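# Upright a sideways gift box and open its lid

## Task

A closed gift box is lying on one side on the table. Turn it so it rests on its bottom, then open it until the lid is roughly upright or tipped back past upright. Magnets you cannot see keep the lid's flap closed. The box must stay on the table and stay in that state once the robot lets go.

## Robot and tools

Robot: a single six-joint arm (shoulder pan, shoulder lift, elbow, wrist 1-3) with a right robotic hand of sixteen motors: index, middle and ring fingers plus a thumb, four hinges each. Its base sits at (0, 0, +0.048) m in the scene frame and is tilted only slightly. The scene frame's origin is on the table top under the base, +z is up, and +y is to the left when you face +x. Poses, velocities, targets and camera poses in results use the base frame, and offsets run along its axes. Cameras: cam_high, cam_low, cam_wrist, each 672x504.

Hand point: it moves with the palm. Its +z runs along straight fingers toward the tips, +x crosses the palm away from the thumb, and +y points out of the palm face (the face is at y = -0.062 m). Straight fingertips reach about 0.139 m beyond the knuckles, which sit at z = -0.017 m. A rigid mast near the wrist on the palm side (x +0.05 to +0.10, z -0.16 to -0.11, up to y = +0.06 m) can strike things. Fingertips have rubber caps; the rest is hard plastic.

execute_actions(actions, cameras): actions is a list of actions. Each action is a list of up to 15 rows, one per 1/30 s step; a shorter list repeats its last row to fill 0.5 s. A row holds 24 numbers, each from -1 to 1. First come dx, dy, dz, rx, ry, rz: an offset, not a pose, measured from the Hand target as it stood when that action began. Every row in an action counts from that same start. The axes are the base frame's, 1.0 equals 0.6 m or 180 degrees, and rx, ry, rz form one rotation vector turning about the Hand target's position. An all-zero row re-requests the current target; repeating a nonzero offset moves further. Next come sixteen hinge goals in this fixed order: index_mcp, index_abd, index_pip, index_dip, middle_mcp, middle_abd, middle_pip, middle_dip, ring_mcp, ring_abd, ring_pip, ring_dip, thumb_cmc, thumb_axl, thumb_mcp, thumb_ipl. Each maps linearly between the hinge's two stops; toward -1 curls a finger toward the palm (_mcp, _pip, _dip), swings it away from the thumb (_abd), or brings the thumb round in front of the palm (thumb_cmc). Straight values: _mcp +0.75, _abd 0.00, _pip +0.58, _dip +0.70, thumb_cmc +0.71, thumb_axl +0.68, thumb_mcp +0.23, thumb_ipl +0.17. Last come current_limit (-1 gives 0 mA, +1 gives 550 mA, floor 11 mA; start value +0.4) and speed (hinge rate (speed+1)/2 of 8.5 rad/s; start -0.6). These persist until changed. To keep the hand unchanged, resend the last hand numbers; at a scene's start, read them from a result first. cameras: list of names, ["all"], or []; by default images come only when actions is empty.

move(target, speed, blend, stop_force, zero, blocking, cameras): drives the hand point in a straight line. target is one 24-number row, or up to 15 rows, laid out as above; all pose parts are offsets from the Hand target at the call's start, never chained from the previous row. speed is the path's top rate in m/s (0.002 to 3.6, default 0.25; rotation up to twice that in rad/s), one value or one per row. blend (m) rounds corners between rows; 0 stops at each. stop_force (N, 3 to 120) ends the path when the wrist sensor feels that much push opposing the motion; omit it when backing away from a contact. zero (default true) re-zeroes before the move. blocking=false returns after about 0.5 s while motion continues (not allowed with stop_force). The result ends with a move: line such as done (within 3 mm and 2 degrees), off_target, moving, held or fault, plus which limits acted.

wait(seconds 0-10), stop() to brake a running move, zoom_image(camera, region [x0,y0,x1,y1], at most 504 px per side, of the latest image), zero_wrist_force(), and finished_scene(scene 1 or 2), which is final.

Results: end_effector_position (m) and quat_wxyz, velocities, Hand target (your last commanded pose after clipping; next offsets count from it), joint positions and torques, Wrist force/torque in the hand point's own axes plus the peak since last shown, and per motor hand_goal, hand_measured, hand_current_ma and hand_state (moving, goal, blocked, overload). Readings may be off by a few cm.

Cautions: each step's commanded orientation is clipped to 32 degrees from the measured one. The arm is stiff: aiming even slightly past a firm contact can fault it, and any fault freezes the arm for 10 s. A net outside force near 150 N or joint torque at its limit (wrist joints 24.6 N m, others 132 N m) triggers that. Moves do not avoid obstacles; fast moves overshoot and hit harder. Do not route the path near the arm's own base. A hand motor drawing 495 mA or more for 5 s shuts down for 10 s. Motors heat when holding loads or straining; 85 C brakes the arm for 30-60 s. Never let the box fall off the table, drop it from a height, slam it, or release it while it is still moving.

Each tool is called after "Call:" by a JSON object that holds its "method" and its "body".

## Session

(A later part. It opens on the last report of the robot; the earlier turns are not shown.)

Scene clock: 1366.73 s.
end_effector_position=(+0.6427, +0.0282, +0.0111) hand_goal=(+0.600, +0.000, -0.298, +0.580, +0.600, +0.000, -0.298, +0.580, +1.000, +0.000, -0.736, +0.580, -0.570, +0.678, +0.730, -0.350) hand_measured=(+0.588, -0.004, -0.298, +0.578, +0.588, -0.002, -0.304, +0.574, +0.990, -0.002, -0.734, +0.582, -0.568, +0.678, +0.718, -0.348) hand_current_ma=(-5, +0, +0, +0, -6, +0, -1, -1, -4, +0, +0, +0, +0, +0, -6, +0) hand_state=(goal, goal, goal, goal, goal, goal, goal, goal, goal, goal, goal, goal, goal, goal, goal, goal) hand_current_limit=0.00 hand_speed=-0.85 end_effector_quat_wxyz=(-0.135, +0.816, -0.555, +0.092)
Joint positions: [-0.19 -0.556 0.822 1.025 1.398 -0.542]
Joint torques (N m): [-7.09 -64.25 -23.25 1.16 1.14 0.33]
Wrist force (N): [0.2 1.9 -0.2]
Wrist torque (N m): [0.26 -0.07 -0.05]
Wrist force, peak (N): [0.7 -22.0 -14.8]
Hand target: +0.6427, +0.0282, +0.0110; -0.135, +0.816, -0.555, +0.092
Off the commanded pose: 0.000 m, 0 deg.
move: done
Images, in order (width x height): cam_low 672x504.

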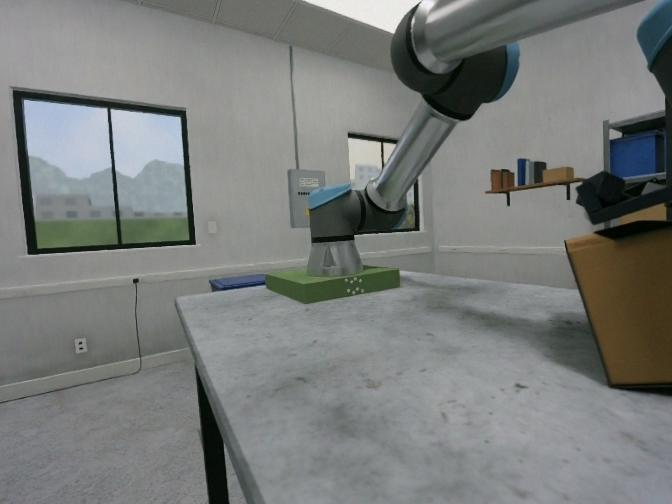

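Call:
{"method": "move", "body": {"target": [0.0775,0.0305,0.0,0,0,0,0.6,0,-0.299,0.58,0.6,0,-0.299,0.58,1.0,0,-0.737,0.58,-0.571,0.678,0.73,-0.35,0.0,-0.85], "speed": 0.035, "cameras": ["cam_high","cam_low"]}}

Scene clock: 1371.03 s.
end_effector_position=(+0.6892, +0.0467, +0.0109) hand_goal=(+0.600, +0.000, -0.298, +0.580, +0.600, +0.000, -0.298, +0.580, +1.000, +0.000, -0.736, +0.580, -0.570, +0.678, +0.730, -0.350) hand_measured=(+0.596, -0.004, -0.300, +0.578, +0.592, -0.004, -0.304, +0.576, +0.990, -0.002, -0.734, +0.582, -0.568, +0.678, +0.720, -0.348) hand_current_ma=(-1, +0, +0, +0, -2, +0, -1, -1, -4, +0, +0, +0, +0, +0, -6, +0) hand_state=(goal, goal, goal, goal, goal, goal, goal, goal, goal, goal, goal, goal, goal, goal, goal, goal) hand_current_limit=0.00 hand_speed=-0.85 end_effector_quat_wxyz=(-0.135, +0.816, -0.555, +0.092)
Joint positions: [-0.15 -0.369 0.452 1.203 1.409 -0.504]
Joint torques (N m): [-11.4 -71.58 -20.24 0.43 0.82 -1.55]
Wrist force (N): [1.2 -1.2 -1.9]
Wrist torque (N m): [0.29 -0.02 -0.07]
Wrist force, peak (N): [1.4 -2.1 -2.1]
Hand target: +0.6892, +0.0465, +0.0110; -0.135, +0.816, -0.555, +0.092
Off the commanded pose: 0.000 m, 0 deg.
move: done
Images, in order (width x height): cam_high 672x504, cam_low 672x504.

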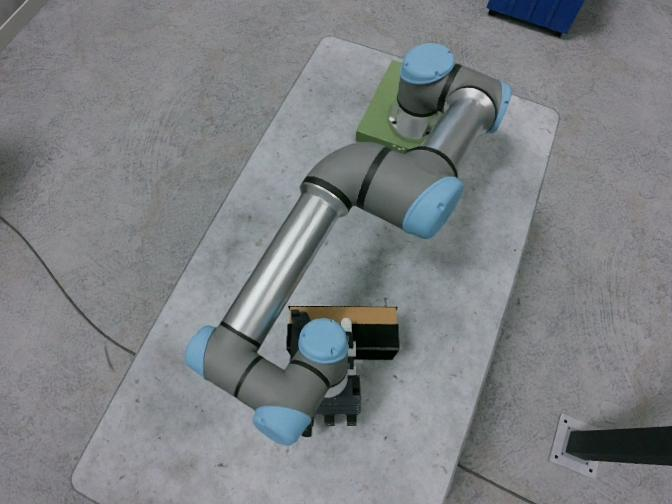

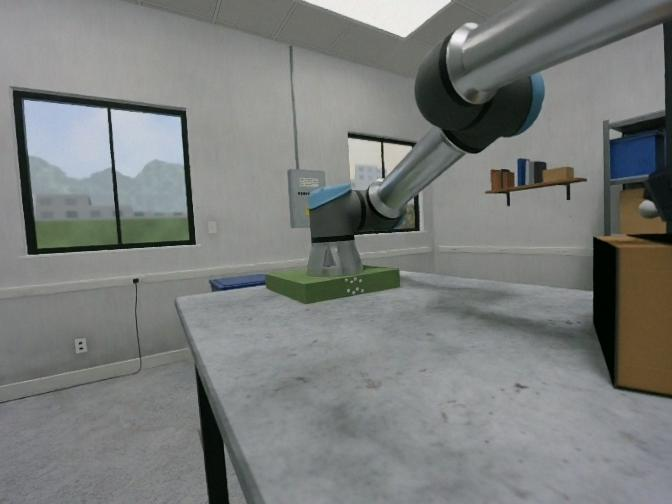

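Call:
{"method": "move", "body": {"target": [[0,0,0.25,0,0,0,0.75,0,0.576,0.696,0.75,0,0.576,0.696,0.75,0,0.576,0.696,-0.571,0.678,0.73,-0.35,0.0,-0.6],[-0.2,-0.0788,0.4,-0.0387,0.0982,0,0.75,0,0.576,0.696,0.75,0,0.576,0.696,0.75,0,0.576,0.696,-0.571,0.678,0.73,-0.35,0.0,-0.6]], "speed": [0.1,0.15], "blend": [0.0,0], "cameras": ["cam_high","cam_low"]}}

Scene clock: 1383.13 s.
end_effector_position=(+0.6053, +0.0134, +0.2241) hand_goal=(+0.750, +0.000, +0.576, +0.696, +0.750, +0.000, +0.576, +0.696, +0.750, +0.000, +0.576, +0.696, -0.570, +0.678, +0.730, -0.350) hand_measured=(+0.742, -0.004, +0.572, +0.692, +0.742, -0.002, +0.572, +0.694, +0.746, -0.002, +0.572, +0.694, -0.568, +0.678, +0.720, -0.350) hand_current_ma=(-2, +0, -1, +0, -3, +0, -1, +0, -1, +0, +0, +0, +0, +0, -5, +0) hand_state=(goal, goal, goal, goal, goal, goal, goal, goal, goal, goal, goal, goal, goal, goal, goal, goal) hand_current_limit=0.00 hand_speed=-0.60 end_effector_quat_wxyz=(-0.044, +0.826, -0.561, +0.033)
Joint positions: [-0.178 -0.459 0.146 1.787 1.517 -0.552]
Joint torques (N m): [-6.44 -50.32 -28.52 0.44 -2.2 -0.03]
Wrist force (N): [0.1 0.6 -0.2]
Wrist torque (N m): [0.23 -0.10 -0.07]
Wrist force, peak (N): [0.1 3.2 -5.7]
Hand target: +0.6053, +0.0135, +0.2241; -0.044, +0.826, -0.561, +0.033 (not the last commanded pose)
Off the commanded pose: 0.047 m, 7 deg.
elbow stopped short: the move would have taken joint 3 (elbow) straighter than the controller allows.
move: held (a check stopped the path); path passed 1 of 2 targets; limits=held
pose unreachable: on one or more control steps of this call, first in action 0 (counted from 0), an arm could not follow its commanded pose, so it was not sent that pose on those steps. It may still have moved: this result reports where it is.
cause: moving toward the commanded pose would bring two parts of the arm too close to each other (joints 4 (wrist 1) to 6 (wrist 3) lie between them).
Images, in order (width x height): cam_high 672x504, cam_low 672x504.

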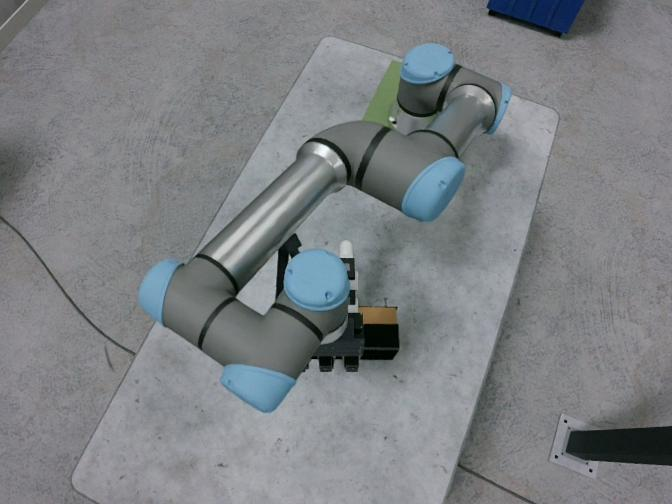

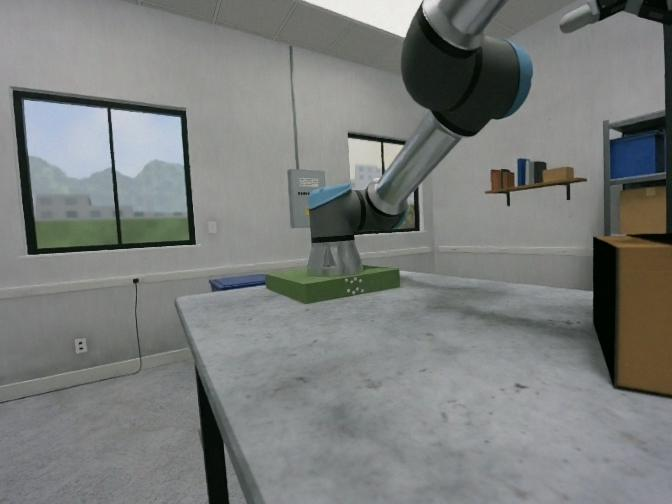

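Call:
{"method": "move", "body": {"target": [-0.155,-0.0611,0.05,-0.0128,0.0326,0,0.75,0,0.576,0.696,0.75,0,0.576,0.696,0.75,0,0.576,0.696,-0.571,0.678,0.73,-0.35,0.0,-0.6], "speed": 0.12, "cameras": ["cam_high","cam_low"]}}

Call:
{"method": "zoom_image", "body": {"camera": "cam_high", "region": [270, 270, 420, 380]}}

Scene clock: 1386.53 s.
end_effector_position=(+0.5124, -0.0233, +0.2541) hand_goal=(+0.750, +0.000, +0.576, +0.696, +0.750, +0.000, +0.576, +0.696, +0.750, +0.000, +0.576, +0.696, -0.570, +0.678, +0.730, -0.350) hand_measured=(+0.746, -0.004, +0.572, +0.694, +0.744, -0.002, +0.572, +0.694, +0.746, -0.002, +0.574, +0.694, -0.568, +0.678, +0.720, -0.350) hand_current_ma=(-1, +0, -1, +0, -1, +0, +0, +0, -1, +0, +0, +0, +0, +0, -5, +0) hand_state=(goal, goal, goal, goal, goal, goal, goal, goal, goal, goal, goal, goal, goal, goal, goal, goal) hand_current_limit=0.00 hand_speed=-0.60 end_effector_quat_wxyz=(+0.001, +0.827, -0.562, +0.002)
Joint positions: [-0.244 -0.813 0.78 1.6 1.575 -0.621]
Joint torques (N m): [14.31 -55.8 -13.34 4.68 -2.2 1.14]
Wrist force (N): [0.1 0.6 -0.6]
Wrist torque (N m): [0.27 -0.10 -0.18]
Wrist force, peak (N): [0.1 2.2 -0.8]
Hand target: +0.5123, -0.0232, +0.2541; +0.001, +0.827, -0.562, +0.002
Off the commanded pose: 0.000 m, 0 deg.
move: done
Images, in order (width x height): cam_high 672x504, cam_low 672x504.

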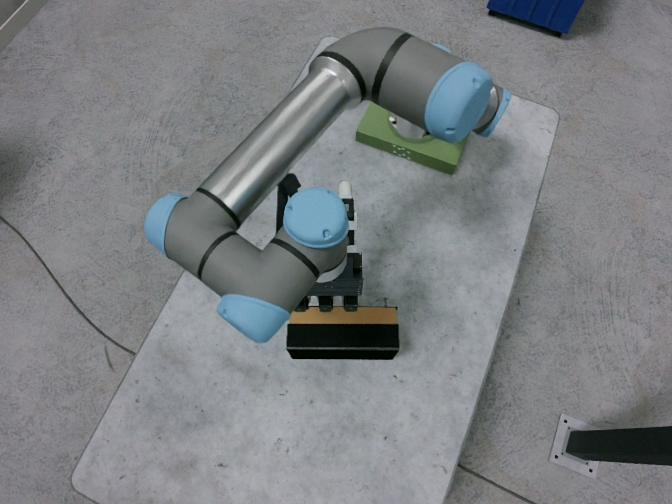

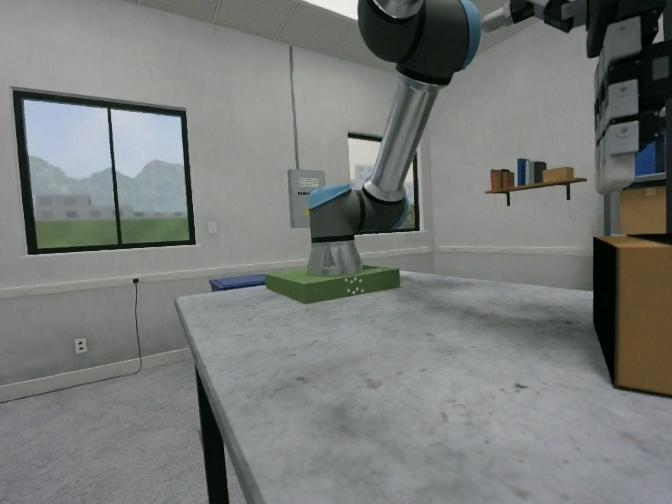

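Scaled by 3.360.

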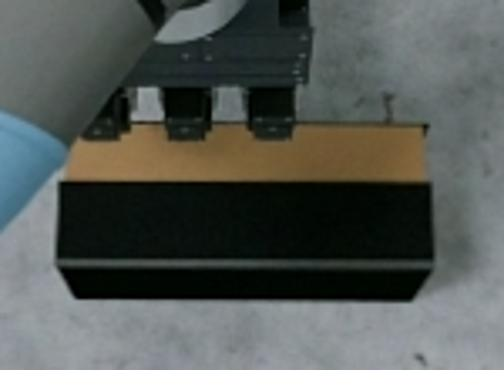

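Call:
{"method": "move", "body": {"target": [-0.0028,0.0658,-0.055,0,0,0,0.75,0,0.58,0.696,0.7945,0,0.58,0.696,0.75,0,0.58,0.696,-0.571,0.678,0.73,-0.35,0.0,-0.7], "speed": 0.1}}

Call:
{"method": "move", "body": {"target": [0,0,-0.05,0,0,0,0.75,0,0.58,0.696,0.7945,0,0.58,0.696,0.75,0,0.58,0.696,-0.571,0.678,0.73,-0.35,0.0,-0.7], "speed": 0.02, "stop_force": 6, "cameras": ["cam_high","cam_low","cam_wrist"]}}

Scene clock: 1394.03 s.
end_effector_position=(+0.5106, +0.0164, +0.2211) hand_goal=(+0.750, +0.000, +0.580, +0.696, +0.794, +0.000, +0.580, +0.696, +0.750, +0.000, +0.580, +0.696, -0.570, +0.678, +0.730, -0.350) hand_measured=(+0.746, -0.004, +0.576, +0.694, +0.788, -0.002, +0.576, +0.694, +0.746, -0.002, +0.578, +0.694, -0.568, +0.678, +0.720, -0.350) hand_current_ma=(-1, +0, -1, +0, -2, +0, -1, +0, -1, +0, +0, +0, +0, +0, -5, +0) hand_state=(goal, goal, goal, goal, goal, goal, goal, goal, goal, goal, goal, goal, goal, goal, goal, goal) hand_current_limit=0.00 hand_speed=-0.70 end_effector_quat_wxyz=(+0.001, +0.827, -0.562, +0.002)
Joint positions: [-0.179 -0.816 0.87 1.515 1.575 -0.556]
Joint torques (N m): [-14.54 -41.81 -28.88 4.54 1.39 -1.29]
Wrist force (N): [0.0 0.5 -0.5]
Wrist torque (N m): [0.27 -0.08 -0.09]
Wrist force, peak (N): [0.9 0.8 -1.3]
Hand target: +0.5106, +0.0163, +0.2211; +0.001, +0.827, -0.562, +0.002
Off the commanded pose: 0.000 m, 0 deg.
move: done

Scene clock: 1395.93 s.
end_effector_position=(+0.5106, +0.0163, +0.1998) hand_goal=(+0.750, +0.000, +0.580, +0.696, +0.794, +0.000, +0.580, +0.696, +0.750, +0.000, +0.580, +0.696, -0.570, +0.678, +0.730, -0.350) hand_measured=(+0.746, -0.002, +0.576, +0.694, +0.788, -0.002, +0.576, +0.694, +0.746, -0.002, +0.578, +0.694, -0.568, +0.678, +0.720, -0.350) hand_current_ma=(-1, +0, -1, +0, -2, +0, +0, +0, -1, +0, +0, +0, +0, +0, -5, +0) hand_state=(goal, goal, goal, goal, goal, goal, goal, goal, goal, goal, goal, goal, goal, goal, goal, goal) hand_current_limit=0.00 hand_speed=-0.70 end_effector_quat_wxyz=(+0.001, +0.827, -0.562, +0.002)
Joint positions: [-0.179 -0.811 0.915 1.464 1.575 -0.555]
Joint torques (N m): [-12.58 -57.55 -25.82 2.36 0.5 0.95]
Wrist force (N): [0.1 0.4 -7.7]
Wrist torque (N m): [0.80 0.41 -0.10]
Wrist force, peak (N): [-0.2 0.0 -25.6]
Hand target: +0.5106, +0.0163, +0.1998; +0.001, +0.827, -0.562, +0.002 (not the last commanded pose)
Off the commanded pose: 0.009 m, 0 deg.
move: contact

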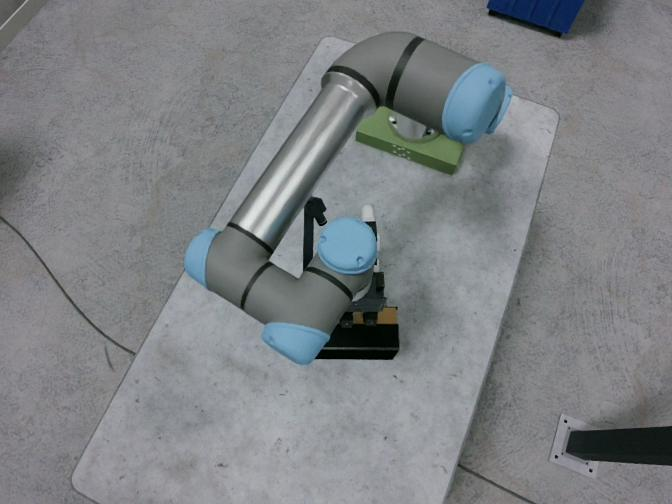

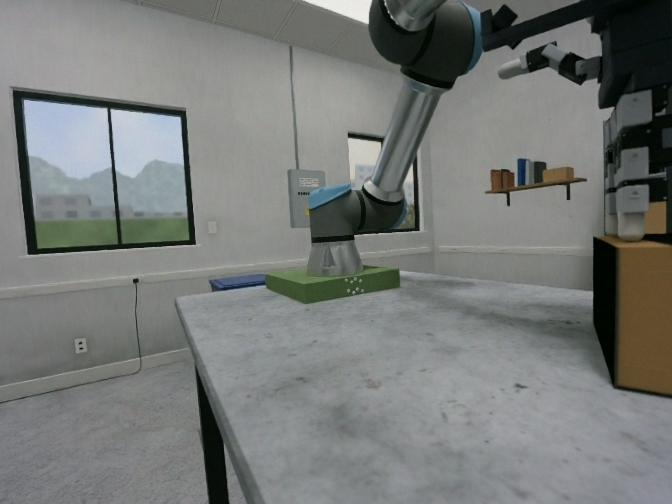

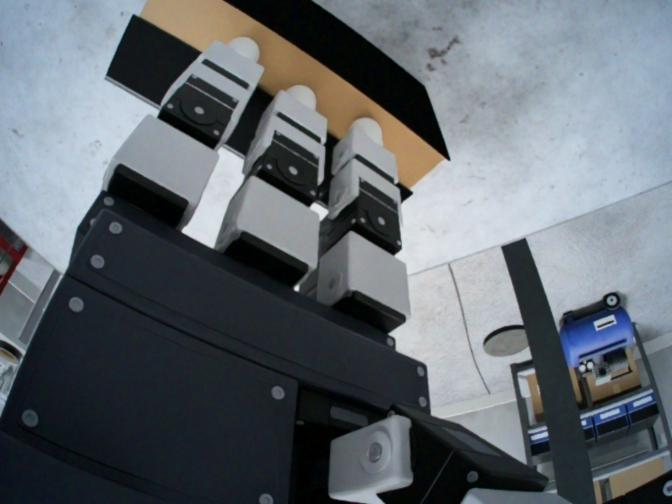

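Call:
{"method": "zoom_image", "body": {"camera": "cam_wrist", "region": [100, 0, 460, 200]}}

Scaled by 1.400 from the camera's 672x504 image, which has a finer 960x720 frame.

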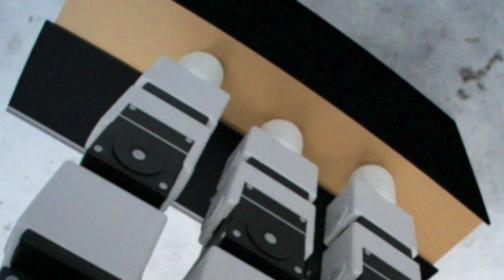

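Call:
{"method": "move", "body": {"target": [0,0,-0.006,0,0,0,0.75,0,0.58,0.696,1.0,0,0.58,0.696,0.75,0,0.58,0.696,-0.571,0.678,0.73,-0.35,0.2,-0.92], "speed": 0.02, "cameras": ["cam_wrist"]}}

Call:
{"method": "zoom_image", "body": {"camera": "cam_wrist", "region": [100, 0, 460, 200]}}

Scene clock: 1409.43 s.
end_effector_position=(+0.5099, +0.0164, +0.2005) hand_goal=(+0.750, +0.000, +0.580, +0.696, +1.000, +0.000, +0.580, +0.696, +0.750, +0.000, +0.580, +0.696, -0.570, +0.678, +0.730, -0.350) hand_measured=(+0.748, -0.004, +0.578, +0.694, +0.988, -0.002, +0.576, +0.694, +0.752, -0.004, +0.580, +0.694, -0.568, +0.678, +0.720, -0.350) hand_current_ma=(+0, +0, +0, +0, -6, +0, -1, +0, +0, +0, +0, +0, +0, +0, -5, +0) hand_state=(goal, goal, goal, goal, goal, goal, goal, goal, goal, goal, goal, goal, goal, goal, goal, goal) hand_current_limit=0.20 hand_speed=-0.92 end_effector_quat_wxyz=(+0.002, +0.827, -0.562, +0.001)
Joint positions: [-0.179 -0.812 0.916 1.465 1.575 -0.555]
Joint torques (N m): [0.22 -52.48 -18.94 1.96 -0.12 -0.08]
Wrist force (N): [0.1 0.4 -0.5]
Wrist torque (N m): [0.25 -0.08 -0.10]
Wrist force, peak (N): [0.4 2.9 -122.0]
Hand target: +0.5099, +0.0164, +0.2005; +0.002, +0.827, -0.562, +0.001 (not the last commanded pose)
Off the commanded pose: 0.004 m, 0 deg.
FORCE FAULT: contact force on the arm reached its limit, and the arm stopped for 10 seconds. The contact can be on any part of the arm, not only on its tool. That time counts as 20 of the actions that you can send in this scene. The arm's remaining commands of this call were not run. During the stop the arm's controller moved it back a little. The arm's target is now where it stood when the stop ended, not its last command. The arm accepts commands again.
move: fault
Images, in order (width x height): cam_wrist 672x504.

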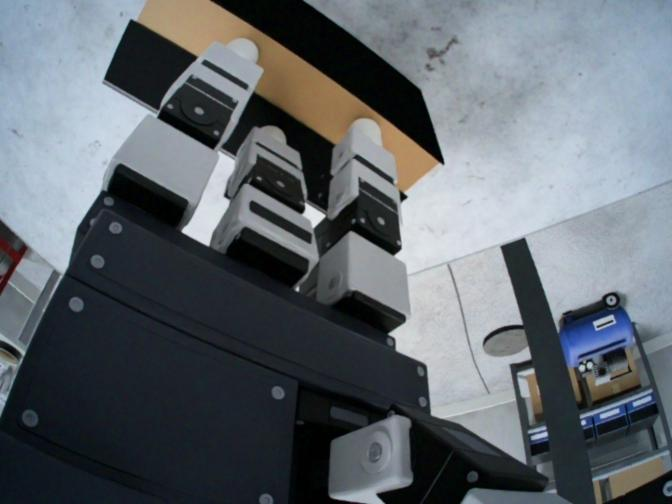

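Scaled by 1.400 from the camera's 672x504 image, which has a finer 960x720 frame.

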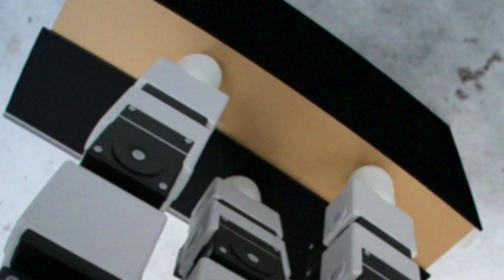

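Call:
{"method": "move", "body": {"target": [[0,0,0.04,0,0,0,0.6164,0,0.58,0.696,0.7945,0,0.2847,0.696,0.6164,0,0.58,0.696,-0.571,0.678,0.73,-0.35,0.0,-0.7],[0.0337,0.0127,0.03,0,0,0,0.6164,0,0.58,0.696,0.7945,0,0.2847,0.696,0.6164,0,0.58,0.696,-0.571,0.678,0.73,-0.35,0.0,-0.7]], "speed": 0.08, "cameras": ["cam_high","cam_wrist"]}}

Call:
{"method": "zoom_image", "body": {"camera": "cam_wrist", "region": [100, 0, 460, 200]}}

Scene clock: 1418.33 s.
end_effector_position=(+0.5300, +0.0242, +0.2185) hand_goal=(+0.616, +0.000, +0.580, +0.696, +0.794, +0.000, +0.284, +0.696, +0.616, +0.000, +0.580, +0.696, -0.570, +0.678, +0.730, -0.350) hand_measured=(+0.618, -0.004, +0.578, +0.694, +0.794, -0.002, +0.288, +0.694, +0.618, -0.002, +0.580, +0.694, -0.568, +0.678, +0.720, -0.350) hand_current_ma=(+0, +0, +0, +0, +0, +0, +0, +0, +0, +0, +0, +0, +0, +0, -5, +0) hand_state=(goal, goal, goal, goal, goal, goal, goal, goal, goal, goal, goal, goal, goal, goal, goal, goal) hand_current_limit=0.00 hand_speed=-0.70 end_effector_quat_wxyz=(+0.002, +0.827, -0.562, +0.001)
Joint positions: [-0.16 -0.749 0.758 1.561 1.575 -0.537]
Joint torques (N m): [-14.19 -55.16 -27.37 0.94 1.42 -1.45]
Wrist force (N): [0.1 0.5 -0.4]
Wrist torque (N m): [0.27 -0.09 -0.14]
Wrist force, peak (N): [0.4 1.6 -0.5]
Hand target: +0.5301, +0.0240, +0.2185; +0.002, +0.827, -0.562, +0.001
Off the commanded pose: 0.000 m, 0 deg.
move: done
Images, in order (width x height): cam_high 672x504, cam_wrist 672x504.

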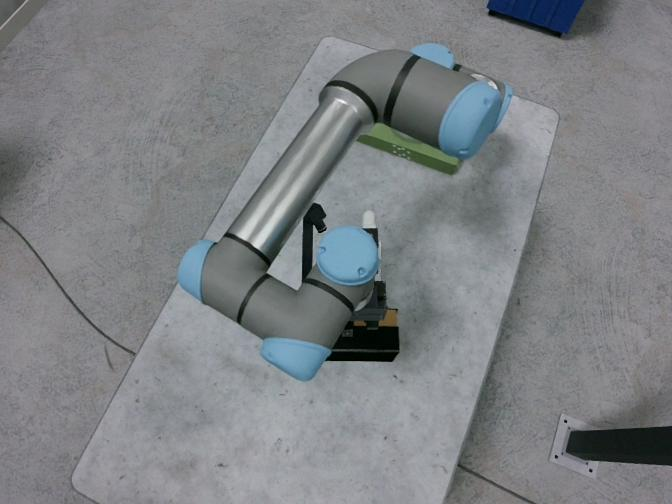

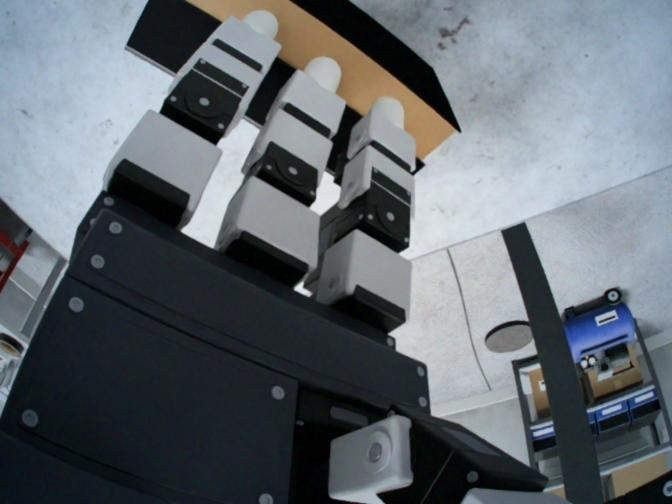

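Scaled by 1.400 from the camera's 672x504 image, which has a finer 960x720 frame.

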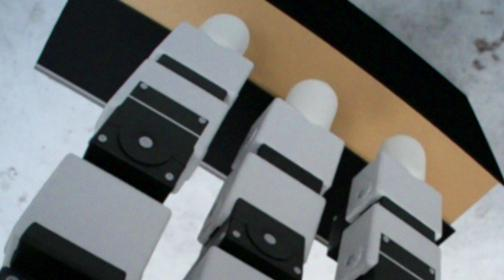

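Call:
{"method": "zoom_image", "body": {"camera": "cam_high", "region": [330, 280, 430, 380]}}

Scaled by 5.040.

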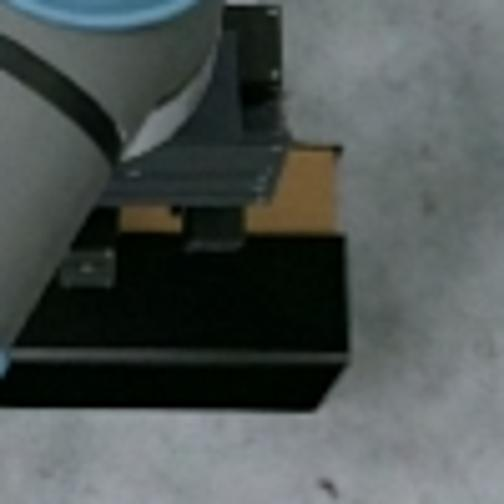

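Call:
{"method": "move", "body": {"target": [0.0078,0.0031,0,0,0,0,0.6164,0,0.58,0.696,0.7945,0,0.2847,0.696,0.6164,0,0.58,0.696,-0.571,0.678,0.73,-0.35,0.2,-0.8], "speed": 0.05}}

Call:
{"method": "move", "body": {"target": [0,0,-0.05,0,0,0,0.6164,0,0.58,0.696,0.7945,0,0.2847,0.696,0.6164,0,0.58,0.696,-0.571,0.678,0.73,-0.35,0.2,-0.8], "speed": 0.012, "stop_force": 7, "cameras": ["cam_wrist"]}}

Scene clock: 1422.50 s.
end_effector_position=(+0.5348, +0.0260, +0.2185) hand_goal=(+0.616, +0.000, +0.580, +0.696, +0.794, +0.000, +0.284, +0.696, +0.616, +0.000, +0.580, +0.696, -0.570, +0.678, +0.730, -0.350) hand_measured=(+0.618, -0.004, +0.578, +0.694, +0.794, -0.002, +0.288, +0.694, +0.618, -0.002, +0.580, +0.694, -0.568, +0.678, +0.720, -0.350) hand_current_ma=(+0, +0, +0, +0, +0, +0, +0, +0, +0, +0, +0, +0, +0, +0, -5, +0) hand_state=(goal, goal, goal, goal, goal, goal, goal, goal, goal, goal, goal, goal, goal, goal, goal, goal) hand_current_limit=0.20 hand_speed=-0.80 end_effector_quat_wxyz=(+0.002, +0.827, -0.562, +0.001)
Joint positions: [-0.156 -0.731 0.727 1.574 1.575 -0.533]
Joint torques (N m): [7.94 -65.86 -12.88 1.31 1.06 0.15]
Wrist force (N): [-0.2 0.5 -0.5]
Wrist torque (N m): [0.28 -0.05 -0.21]
Wrist force, peak (N): [-0.1 0.9 -0.4]
Hand target: +0.5348, +0.0259, +0.2185; +0.002, +0.827, -0.562, +0.001
Off the commanded pose: 0.000 m, 0 deg.
move: done

Scene clock: 1425.03 s.
end_effector_position=(+0.5348, +0.0259, +0.1977) hand_goal=(+0.616, +0.000, +0.580, +0.696, +0.794, +0.000, +0.284, +0.696, +0.616, +0.000, +0.580, +0.696, -0.570, +0.678, +0.730, -0.350) hand_measured=(+0.618, -0.004, +0.578, +0.694, +0.794, -0.002, +0.288, +0.694, +0.618, -0.002, +0.580, +0.696, -0.568, +0.678, +0.720, -0.350) hand_current_ma=(+0, +0, +0, +0, +0, +0, +0, +0, +0, +0, +0, +0, +0, +0, -5, +0) hand_state=(goal, goal, goal, goal, goal, goal, goal, goal, goal, goal, goal, goal, goal, goal, goal, goal) hand_current_limit=0.20 hand_speed=-0.80 end_effector_quat_wxyz=(+0.002, +0.827, -0.562, +0.001)
Joint positions: [-0.156 -0.73 0.777 1.522 1.575 -0.533]
Joint torques (N m): [-11.98 -49.8 -26.06 4.37 1.45 -1.31]
Wrist force (N): [0.1 -1.2 -8.0]
Wrist torque (N m): [0.81 0.43 -0.29]
Wrist force, peak (N): [0.2 -2.8 -16.3]
Hand target: +0.5348, +0.0259, +0.1977; +0.002, +0.827, -0.562, +0.001 (not the last commanded pose)
Off the commanded pose: 0.009 m, 0 deg.
move: contact
Images, in order (width x height): cam_wrist 672x504.

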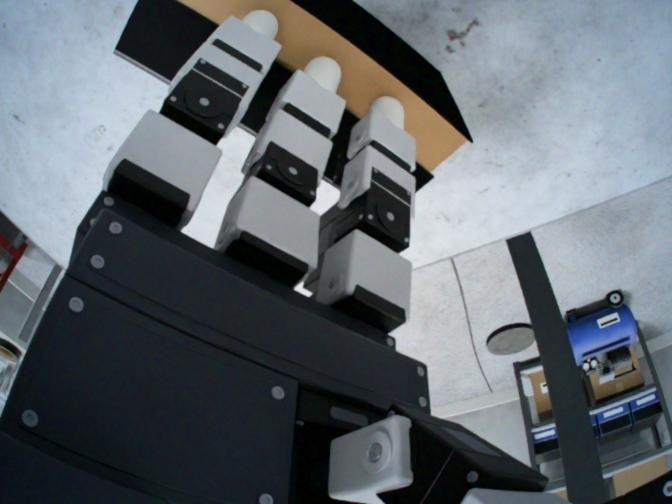

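Call:
{"method": "move", "body": {"target": [0,0,0,0,0,0,0.6164,0,0.58,0.696,0.93,0,0.2847,0.696,0.6164,0,0.58,0.696,-0.571,0.678,0.73,-0.35,0.2,-0.92], "speed": 0.02, "cameras": ["cam_wrist"]}}

Call:
{"method": "zoom_image", "body": {"camera": "cam_wrist", "region": [100, 0, 460, 200]}}

Scene clock: 1427.33 s.
end_effector_position=(+0.5348, +0.0259, +0.1977) hand_goal=(+0.616, +0.000, +0.580, +0.696, +0.930, +0.000, +0.284, +0.696, +0.616, +0.000, +0.580, +0.696, -0.570, +0.678, +0.730, -0.350) hand_measured=(+0.618, -0.004, +0.578, +0.694, +0.864, -0.002, +0.270, +0.690, +0.618, -0.002, +0.580, +0.696, -0.568, +0.678, +0.720, -0.350) hand_current_ma=(+0, +0, +0, +0, -105, +0, -6, -1, +0, +0, +0, +0, +0, +0, -5, +0) hand_state=(goal, goal, goal, goal, blocked, goal, goal, goal, goal, goal, goal, goal, goal, goal, goal, goal) hand_current_limit=0.20 hand_speed=-0.92 end_effector_quat_wxyz=(+0.002, +0.827, -0.562, +0.001)
Joint positions: [-0.156 -0.73 0.777 1.522 1.575 -0.533]
Joint torques (N m): [-12.16 -55.58 -26.7 3.81 1.38 -1.11]
Wrist force (N): [0.0 0.1 -8.1]
Wrist torque (N m): [0.72 0.45 -0.26]
Wrist force, peak (N): [0.1 -1.3 -8.2]
Hand target: +0.5348, +0.0259, +0.1977; +0.002, +0.827, -0.562, +0.001
Off the commanded pose: 0.000 m, 0 deg.
move: done
Images, in order (width x height): cam_wrist 672x504.

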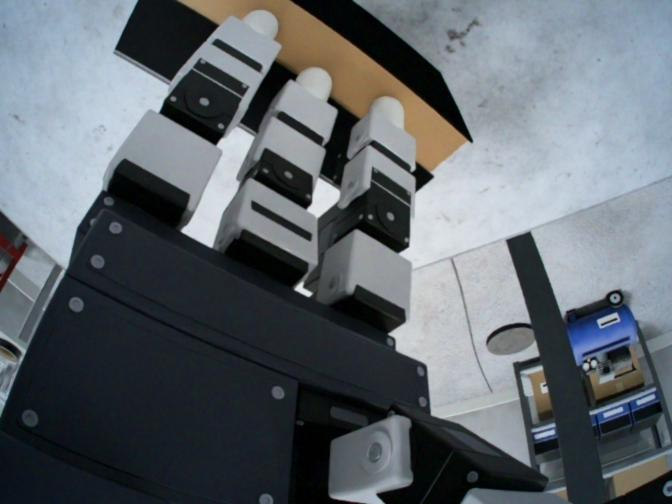

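Scaled by 1.400 from the camera's 672x504 image, which has a finer 960x720 frame.

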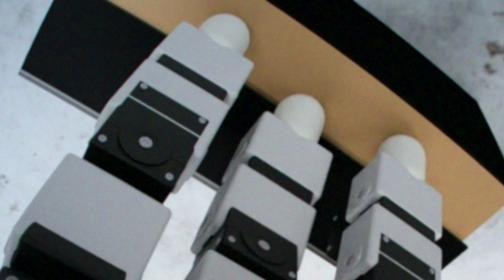

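Call:
{"method": "move", "body": {"target": [0,0,0,0,0,0,0.6164,0,0.58,0.696,1.0,0,0.2847,0.696,0.6164,0,0.58,0.696,-0.571,0.678,0.73,-0.35,0.3,-0.92], "speed": 0.02, "cameras": ["cam_wrist","cam_high"]}}

Call:
{"method": "zoom_image", "body": {"camera": "cam_wrist", "region": [100, 0, 460, 200]}}

Scene clock: 1429.03 s.
end_effector_position=(+0.5348, +0.0259, +0.1977) hand_goal=(+0.616, +0.000, +0.580, +0.696, +1.000, +0.000, +0.284, +0.696, +0.616, +0.000, +0.580, +0.696, -0.570, +0.678, +0.730, -0.350) hand_measured=(+0.618, -0.004, +0.578, +0.694, +0.882, -0.002, +0.254, +0.682, +0.618, -0.002, +0.580, +0.696, -0.568, +0.678, +0.720, -0.350) hand_current_ma=(+0, +0, +0, +0, -289, +0, -23, -6, +0, +0, +0, +0, +0, +0, -5, +0) hand_state=(goal, goal, goal, goal, blocked, goal, blocked, goal, goal, goal, goal, goal, goal, goal, goal, goal) hand_current_limit=0.30 hand_speed=-0.92 end_effector_quat_wxyz=(+0.002, +0.827, -0.562, +0.001)
Joint positions: [-0.156 -0.73 0.777 1.522 1.575 -0.533]
Joint torques (N m): [-11.36 -56.07 -26.52 2.15 1.37 -1.06]
Wrist force (N): [0.2 1.4 -8.4]
Wrist torque (N m): [0.69 0.42 -0.23]
Wrist force, peak (N): [-0.1 1.4 -8.5]
Hand target: +0.5348, +0.0259, +0.1977; +0.002, +0.827, -0.562, +0.001
Off the commanded pose: 0.000 m, 0 deg.
move: done
Images, in order (width x height): cam_high 672x504, cam_wrist 672x504.

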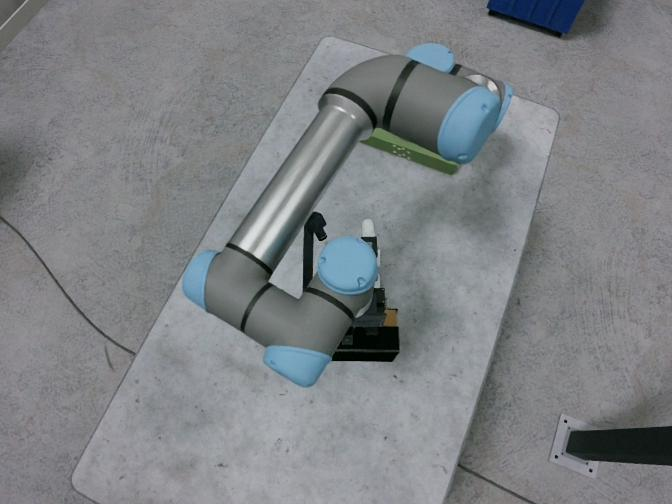

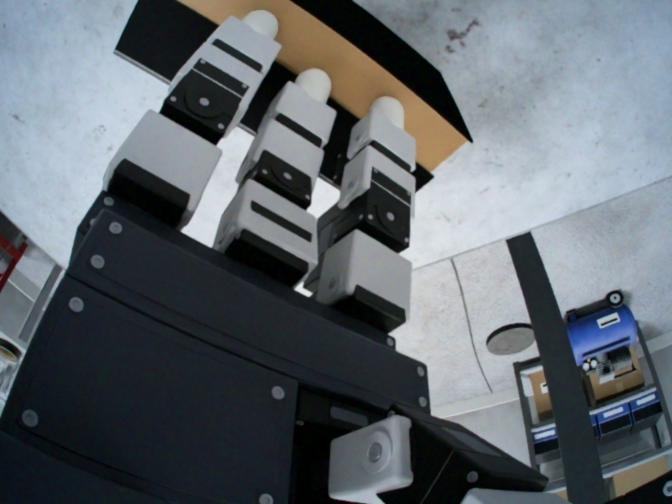

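Scaled by 1.400 from the camera's 672x504 image, which has a finer 960x720 frame.

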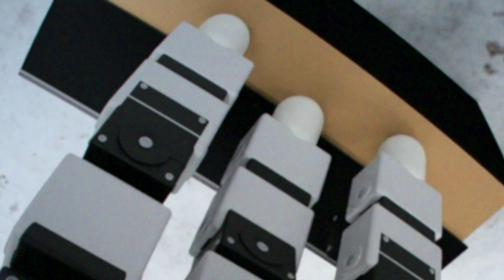

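Call:
{"method": "move", "body": {"target": [[0,0,0.02,0,0,0,0.6164,0,0.58,0.696,0.78,0,0.2847,0.696,0.6164,0,0.58,0.696,-0.571,0.678,0.73,-0.35,0.3,-0.7],[0.0109,0.0043,0.02,0,0,0,0.6164,0,0.58,0.696,0.78,0,0.2847,0.696,0.6164,0,0.58,0.696,-0.571,0.678,0.73,-0.35,0.3,-0.7]], "speed": 0.05}}

Call:
{"method": "move", "body": {"target": [0,0,-0.04,0,0,0,0.6164,0,0.58,0.696,0.78,0,0.2847,0.696,0.6164,0,0.58,0.696,-0.571,0.678,0.73,-0.35,0.5,-0.8], "speed": 0.012, "stop_force": 11}}

Call:
{"method": "move", "body": {"target": [0,0,0,0,0,0,0.6164,0,0.58,0.696,1.0,0,0.2847,0.696,0.6164,0,0.58,0.696,-0.571,0.678,0.73,-0.35,0.6,-0.92], "speed": 0.02, "cameras": ["cam_wrist","cam_high"]}}

Call:
{"method": "zoom_image", "body": {"camera": "cam_wrist", "region": [100, 0, 460, 200]}}

Scene clock: 1434.80 s.
end_effector_position=(+0.5413, +0.0286, +0.2097) hand_goal=(+0.616, +0.000, +0.580, +0.696, +0.780, +0.000, +0.284, +0.696, +0.616, +0.000, +0.580, +0.696, -0.570, +0.678, +0.730, -0.350) hand_measured=(+0.618, -0.004, +0.578, +0.694, +0.782, -0.002, +0.282, +0.694, +0.618, -0.002, +0.580, +0.696, -0.568, +0.678, +0.720, -0.350) hand_current_ma=(+0, +0, +0, +0, +0, +0, +0, +0, +0, +0, +0, +0, +0, +0, -5, +0) hand_state=(goal, goal, goal, goal, goal, goal, goal, goal, goal, goal, goal, goal, goal, goal, goal, goal) hand_current_limit=0.30 hand_speed=-0.70 end_effector_quat_wxyz=(+0.002, +0.827, -0.562, +0.001)
Joint positions: [-0.15 -0.707 0.705 1.572 1.575 -0.527]
Joint torques (N m): [-13.4 -61.33 -24.2 1.17 -0.07 -1.55]
Wrist force (N): [0.1 0.7 -0.4]
Wrist torque (N m): [0.31 -0.10 -0.14]
Wrist force, peak (N): [0.1 1.2 -8.7]
Hand target: +0.5413, +0.0285, +0.2097; +0.002, +0.827, -0.562, +0.001
Off the commanded pose: 0.000 m, 0 deg.
move: done

Scene clock: 1436.60 s.
end_effector_position=(+0.5413, +0.0285, +0.1975) hand_goal=(+0.616, +0.000, +0.580, +0.696, +0.780, +0.000, +0.284, +0.696, +0.616, +0.000, +0.580, +0.696, -0.570, +0.678, +0.730, -0.350) hand_measured=(+0.618, -0.004, +0.578, +0.694, +0.782, -0.002, +0.282, +0.694, +0.616, -0.002, +0.580, +0.696, -0.568, +0.678, +0.720, -0.350) hand_current_ma=(+0, +0, +0, +0, +0, +0, +0, +0, +0, +0, +0, +0, +0, +0, -5, +0) hand_state=(goal, goal, goal, goal, goal, goal, goal, goal, goal, goal, goal, goal, goal, goal, goal, goal) hand_current_limit=0.50 hand_speed=-0.80 end_effector_quat_wxyz=(+0.002, +0.827, -0.562, +0.001)
Joint positions: [-0.15 -0.707 0.735 1.541 1.575 -0.527]
Joint torques (N m): [-14.07 -50.12 -25.88 4.39 0.9 -0.89]
Wrist force (N): [0.1 -1.8 -10.5]
Wrist torque (N m): [0.97 0.60 -0.28]
Wrist force, peak (N): [0.0 -3.4 -19.5]
Hand target: +0.5413, +0.0285, +0.1975; +0.002, +0.827, -0.562, +0.001 (not the last commanded pose)
Off the commanded pose: 0.012 m, 0 deg.
move: contact

Scene clock: 1437.60 s.
end_effector_position=(+0.5413, +0.0285, +0.1975) hand_goal=(+0.616, +0.000, +0.580, +0.696, +1.000, +0.000, +0.284, +0.696, +0.616, +0.000, +0.580, +0.696, -0.570, +0.678, +0.730, -0.350) hand_measured=(+0.618, -0.004, +0.578, +0.694, +0.856, -0.002, +0.246, +0.678, +0.616, -0.002, +0.580, +0.696, -0.568, +0.678, +0.720, -0.350) hand_current_ma=(+0, +0, +0, +0, -410, +0, -36, -10, +0, +0, +0, +0, +0, +0, -5, +0) hand_state=(goal, goal, goal, goal, blocked, goal, blocked, goal, goal, goal, goal, goal, goal, goal, goal, goal) hand_current_limit=0.60 hand_speed=-0.92 end_effector_quat_wxyz=(+0.002, +0.827, -0.562, +0.001)
Joint positions: [-0.15 -0.707 0.735 1.541 1.575 -0.527]
Joint torques (N m): [-13.96 -54.68 -25.61 3.09 0.76 -0.42]
Wrist force (N): [0.1 1.0 -11.4]
Wrist torque (N m): [0.80 0.61 -0.22]
Wrist force, peak (N): [0.0 1.1 -11.6]
Hand target: +0.5413, +0.0285, +0.1975; +0.002, +0.827, -0.562, +0.001
Off the commanded pose: 0.000 m, 0 deg.
move: done
Images, in order (width x height): cam_high 672x504, cam_wrist 672x504.

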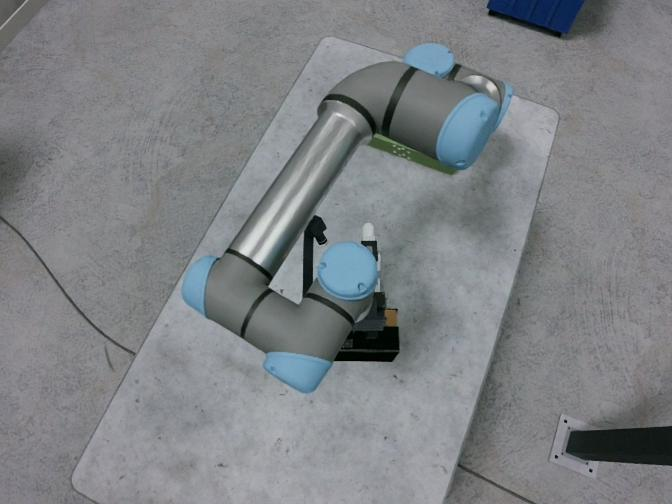

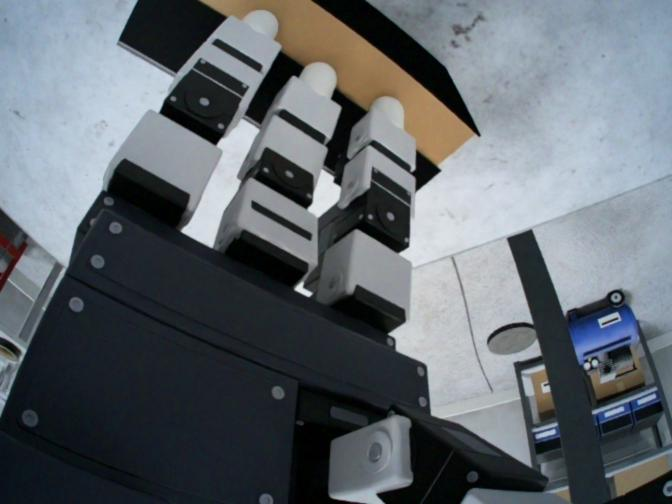

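Scaled by 1.400 from the camera's 672x504 image, which has a finer 960x720 frame.

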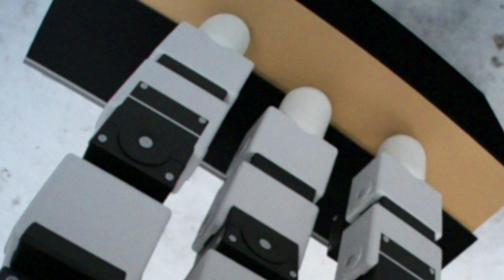

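Call:
{"method": "execute_actions", "body": {"actions": [[[0,0,0,0,0,0,0.6164,0,0.58,0.696,0.70,0,0.2847,0.696,0.6164,0,0.58,0.696,-0.571,0.678,0.73,-0.35,0.6,-0.6]],[[0,0,0,0,0,0,0.6164,0,0.58,0.696,0.70,0,0.2847,0.696,0.6164,0,0.58,0.696,-0.571,0.678,0.73,-0.35,0.6,-0.6]],[[0,0,0,0,0,0,0.6164,0,0.58,0.696,1.0,0,0.2847,0.696,0.6164,0,0.58,0.696,-0.571,0.678,0.73,-0.35,0.95,1.0]]], "cameras": ["cam_wrist","cam_high"]}}

Call:
{"method": "zoom_image", "body": {"camera": "cam_wrist", "region": [100, 0, 460, 200]}}

Scene clock: 1458.63 s.
end_effector_position=(+0.5413, +0.0285, +0.1975) hand_goal=(+0.616, +0.000, +0.580, +0.696, +1.000, +0.000, +0.284, +0.696, +0.616, +0.000, +0.580, +0.696, -0.570, +0.678, +0.730, -0.350) hand_measured=(+0.618, -0.004, +0.578, +0.694, +0.856, -0.002, +0.246, +0.678, +0.616, -0.002, +0.580, +0.696, -0.568, +0.678, +0.720, -0.350) hand_current_ma=(+0, +0, +0, +0, -406, +0, -36, -10, +0, +0, +0, +0, +0, +0, -5, +0) hand_state=(goal, goal, goal, goal, blocked, goal, blocked, goal, goal, goal, goal, goal, goal, goal, goal, goal) hand_current_limit=0.95 hand_speed=1.00 end_effector_quat_wxyz=(+0.002, +0.827, -0.562, +0.001)
Joint positions: [-0.15 -0.707 0.735 1.541 1.575 -0.527]
Joint torques (N m): [-13.39 -55.15 -9.34 1.01 0.65 1.1]
Wrist force (N): [0.1 1.7 -10.6]
Wrist torque (N m): [0.81 0.56 -0.20]
Wrist force, peak (N): [-0.2 -4.8 -17.4]
Hand target: +0.5413, +0.0285, +0.1975; +0.002, +0.827, -0.562, +0.001
Off the commanded pose: 0.000 m, 0 deg.
Images, in order (width x height): cam_high 672x504, cam_wrist 672x504.

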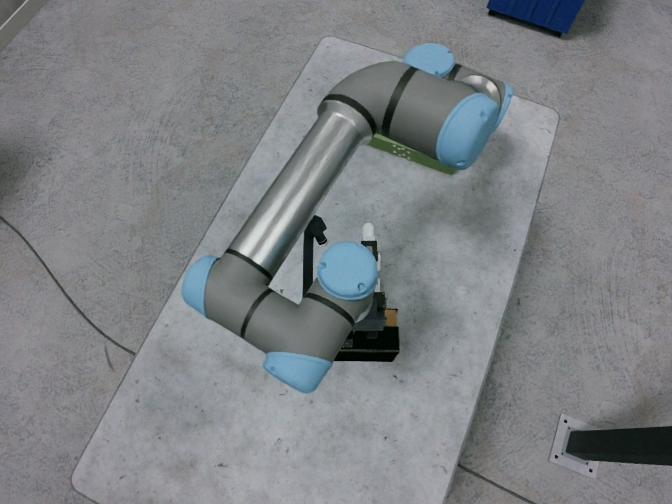

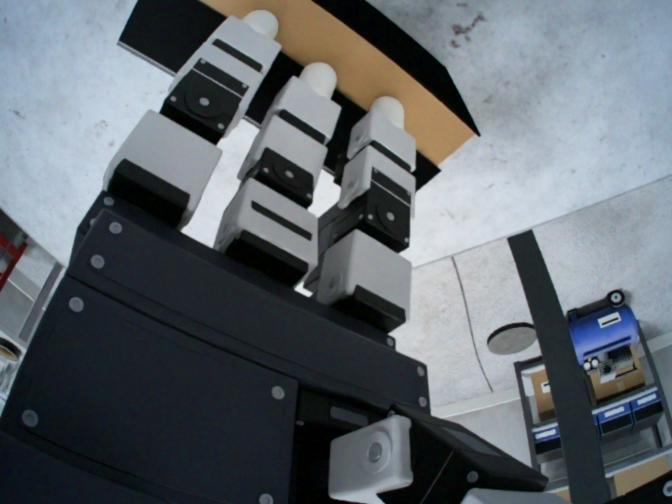

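Scaled by 1.400 from the camera's 672x504 image, which has a finer 960x720 frame.

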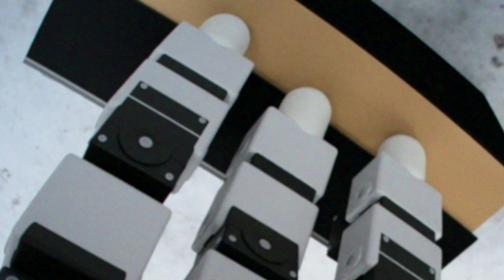

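Call:
{"method": "move", "body": {"target": [[0,0,0.03,0,0,0,0.6164,0,0.58,0.696,0.75,0,0.2847,0.696,0.6164,0,0.58,0.696,-0.571,0.678,0.73,-0.35,0.2,-0.6],[-0.1,-0.04,0.25,0,0,0,0.6164,0,0.58,0.696,0.75,0,0.2847,0.696,0.6164,0,0.58,0.696,-0.571,0.678,0.73,-0.35,0.2,-0.6]], "speed": [0.05,0.2], "blend": [0.01,0], "cameras": ["cam_high"]}}

Call:
{"method": "zoom_image", "body": {"camera": "cam_high", "region": [270, 280, 420, 390]}}

Scene clock: 1510.97 s.
end_effector_position=(+0.4931, +0.0093, +0.3213) hand_goal=(+0.616, +0.000, +0.580, +0.696, +0.750, +0.000, +0.284, +0.696, +0.616, +0.000, +0.580, +0.696, -0.570, +0.678, +0.730, -0.350) hand_measured=(+0.616, -0.004, +0.578, +0.694, +0.750, -0.002, +0.282, +0.694, +0.616, -0.002, +0.580, +0.696, -0.568, +0.678, +0.722, -0.350) hand_current_ma=(+0, +0, +0, +0, +0, +0, +0, +0, +0, +0, +0, +0, +0, +0, -3, +0) hand_state=(goal, goal, goal, goal, goal, goal, goal, goal, goal, goal, goal, goal, goal, goal, goal, goal) hand_current_limit=0.20 hand_speed=-0.60 end_effector_quat_wxyz=(+0.002, +0.827, -0.562, +0.002)
Joint positions: [-0.196 -0.856 0.683 1.742 1.575 -0.573]
Joint torques (N m): [9.87 -39.62 -12.26 0.76 0.35 1.18]
Wrist force (N): [0.2 0.7 -0.7]
Wrist torque (N m): [0.33 -0.11 -0.07]
Wrist force, peak (N): [0.4 5.8 -9.5]
Hand target: +0.4931, +0.0094, +0.3212; +0.002, +0.827, -0.562, +0.001 (not the last commanded pose)
Off the commanded pose: 0.029 m, 0 deg.
move: held (a check stopped the path); path passed 1 of 2 targets; blend cut to 0.009 m at target 1; limits=held
pose unreachable: on one or more control steps of this call, first in action 0 (counted from 0), an arm could not follow its commanded pose, so it was not sent that pose on those steps. It may still have moved: this result reports where it is.
cause: moving toward the commanded pose would bring two parts of the arm too close to each other (joints 4 (wrist 1) to 6 (wrist 3) lie between them).
Images, in order (width x height): cam_high 672x504.

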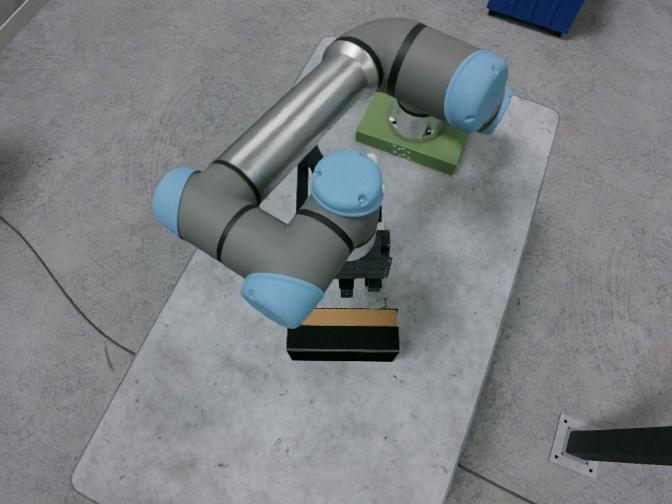

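Scaled by 3.360.

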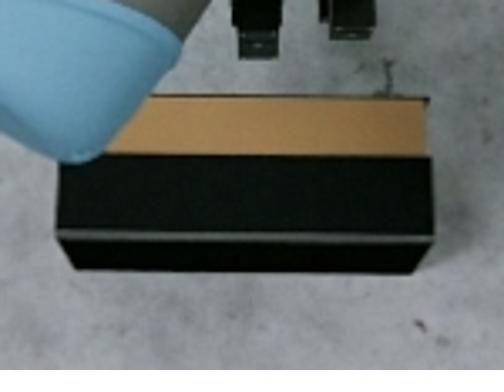

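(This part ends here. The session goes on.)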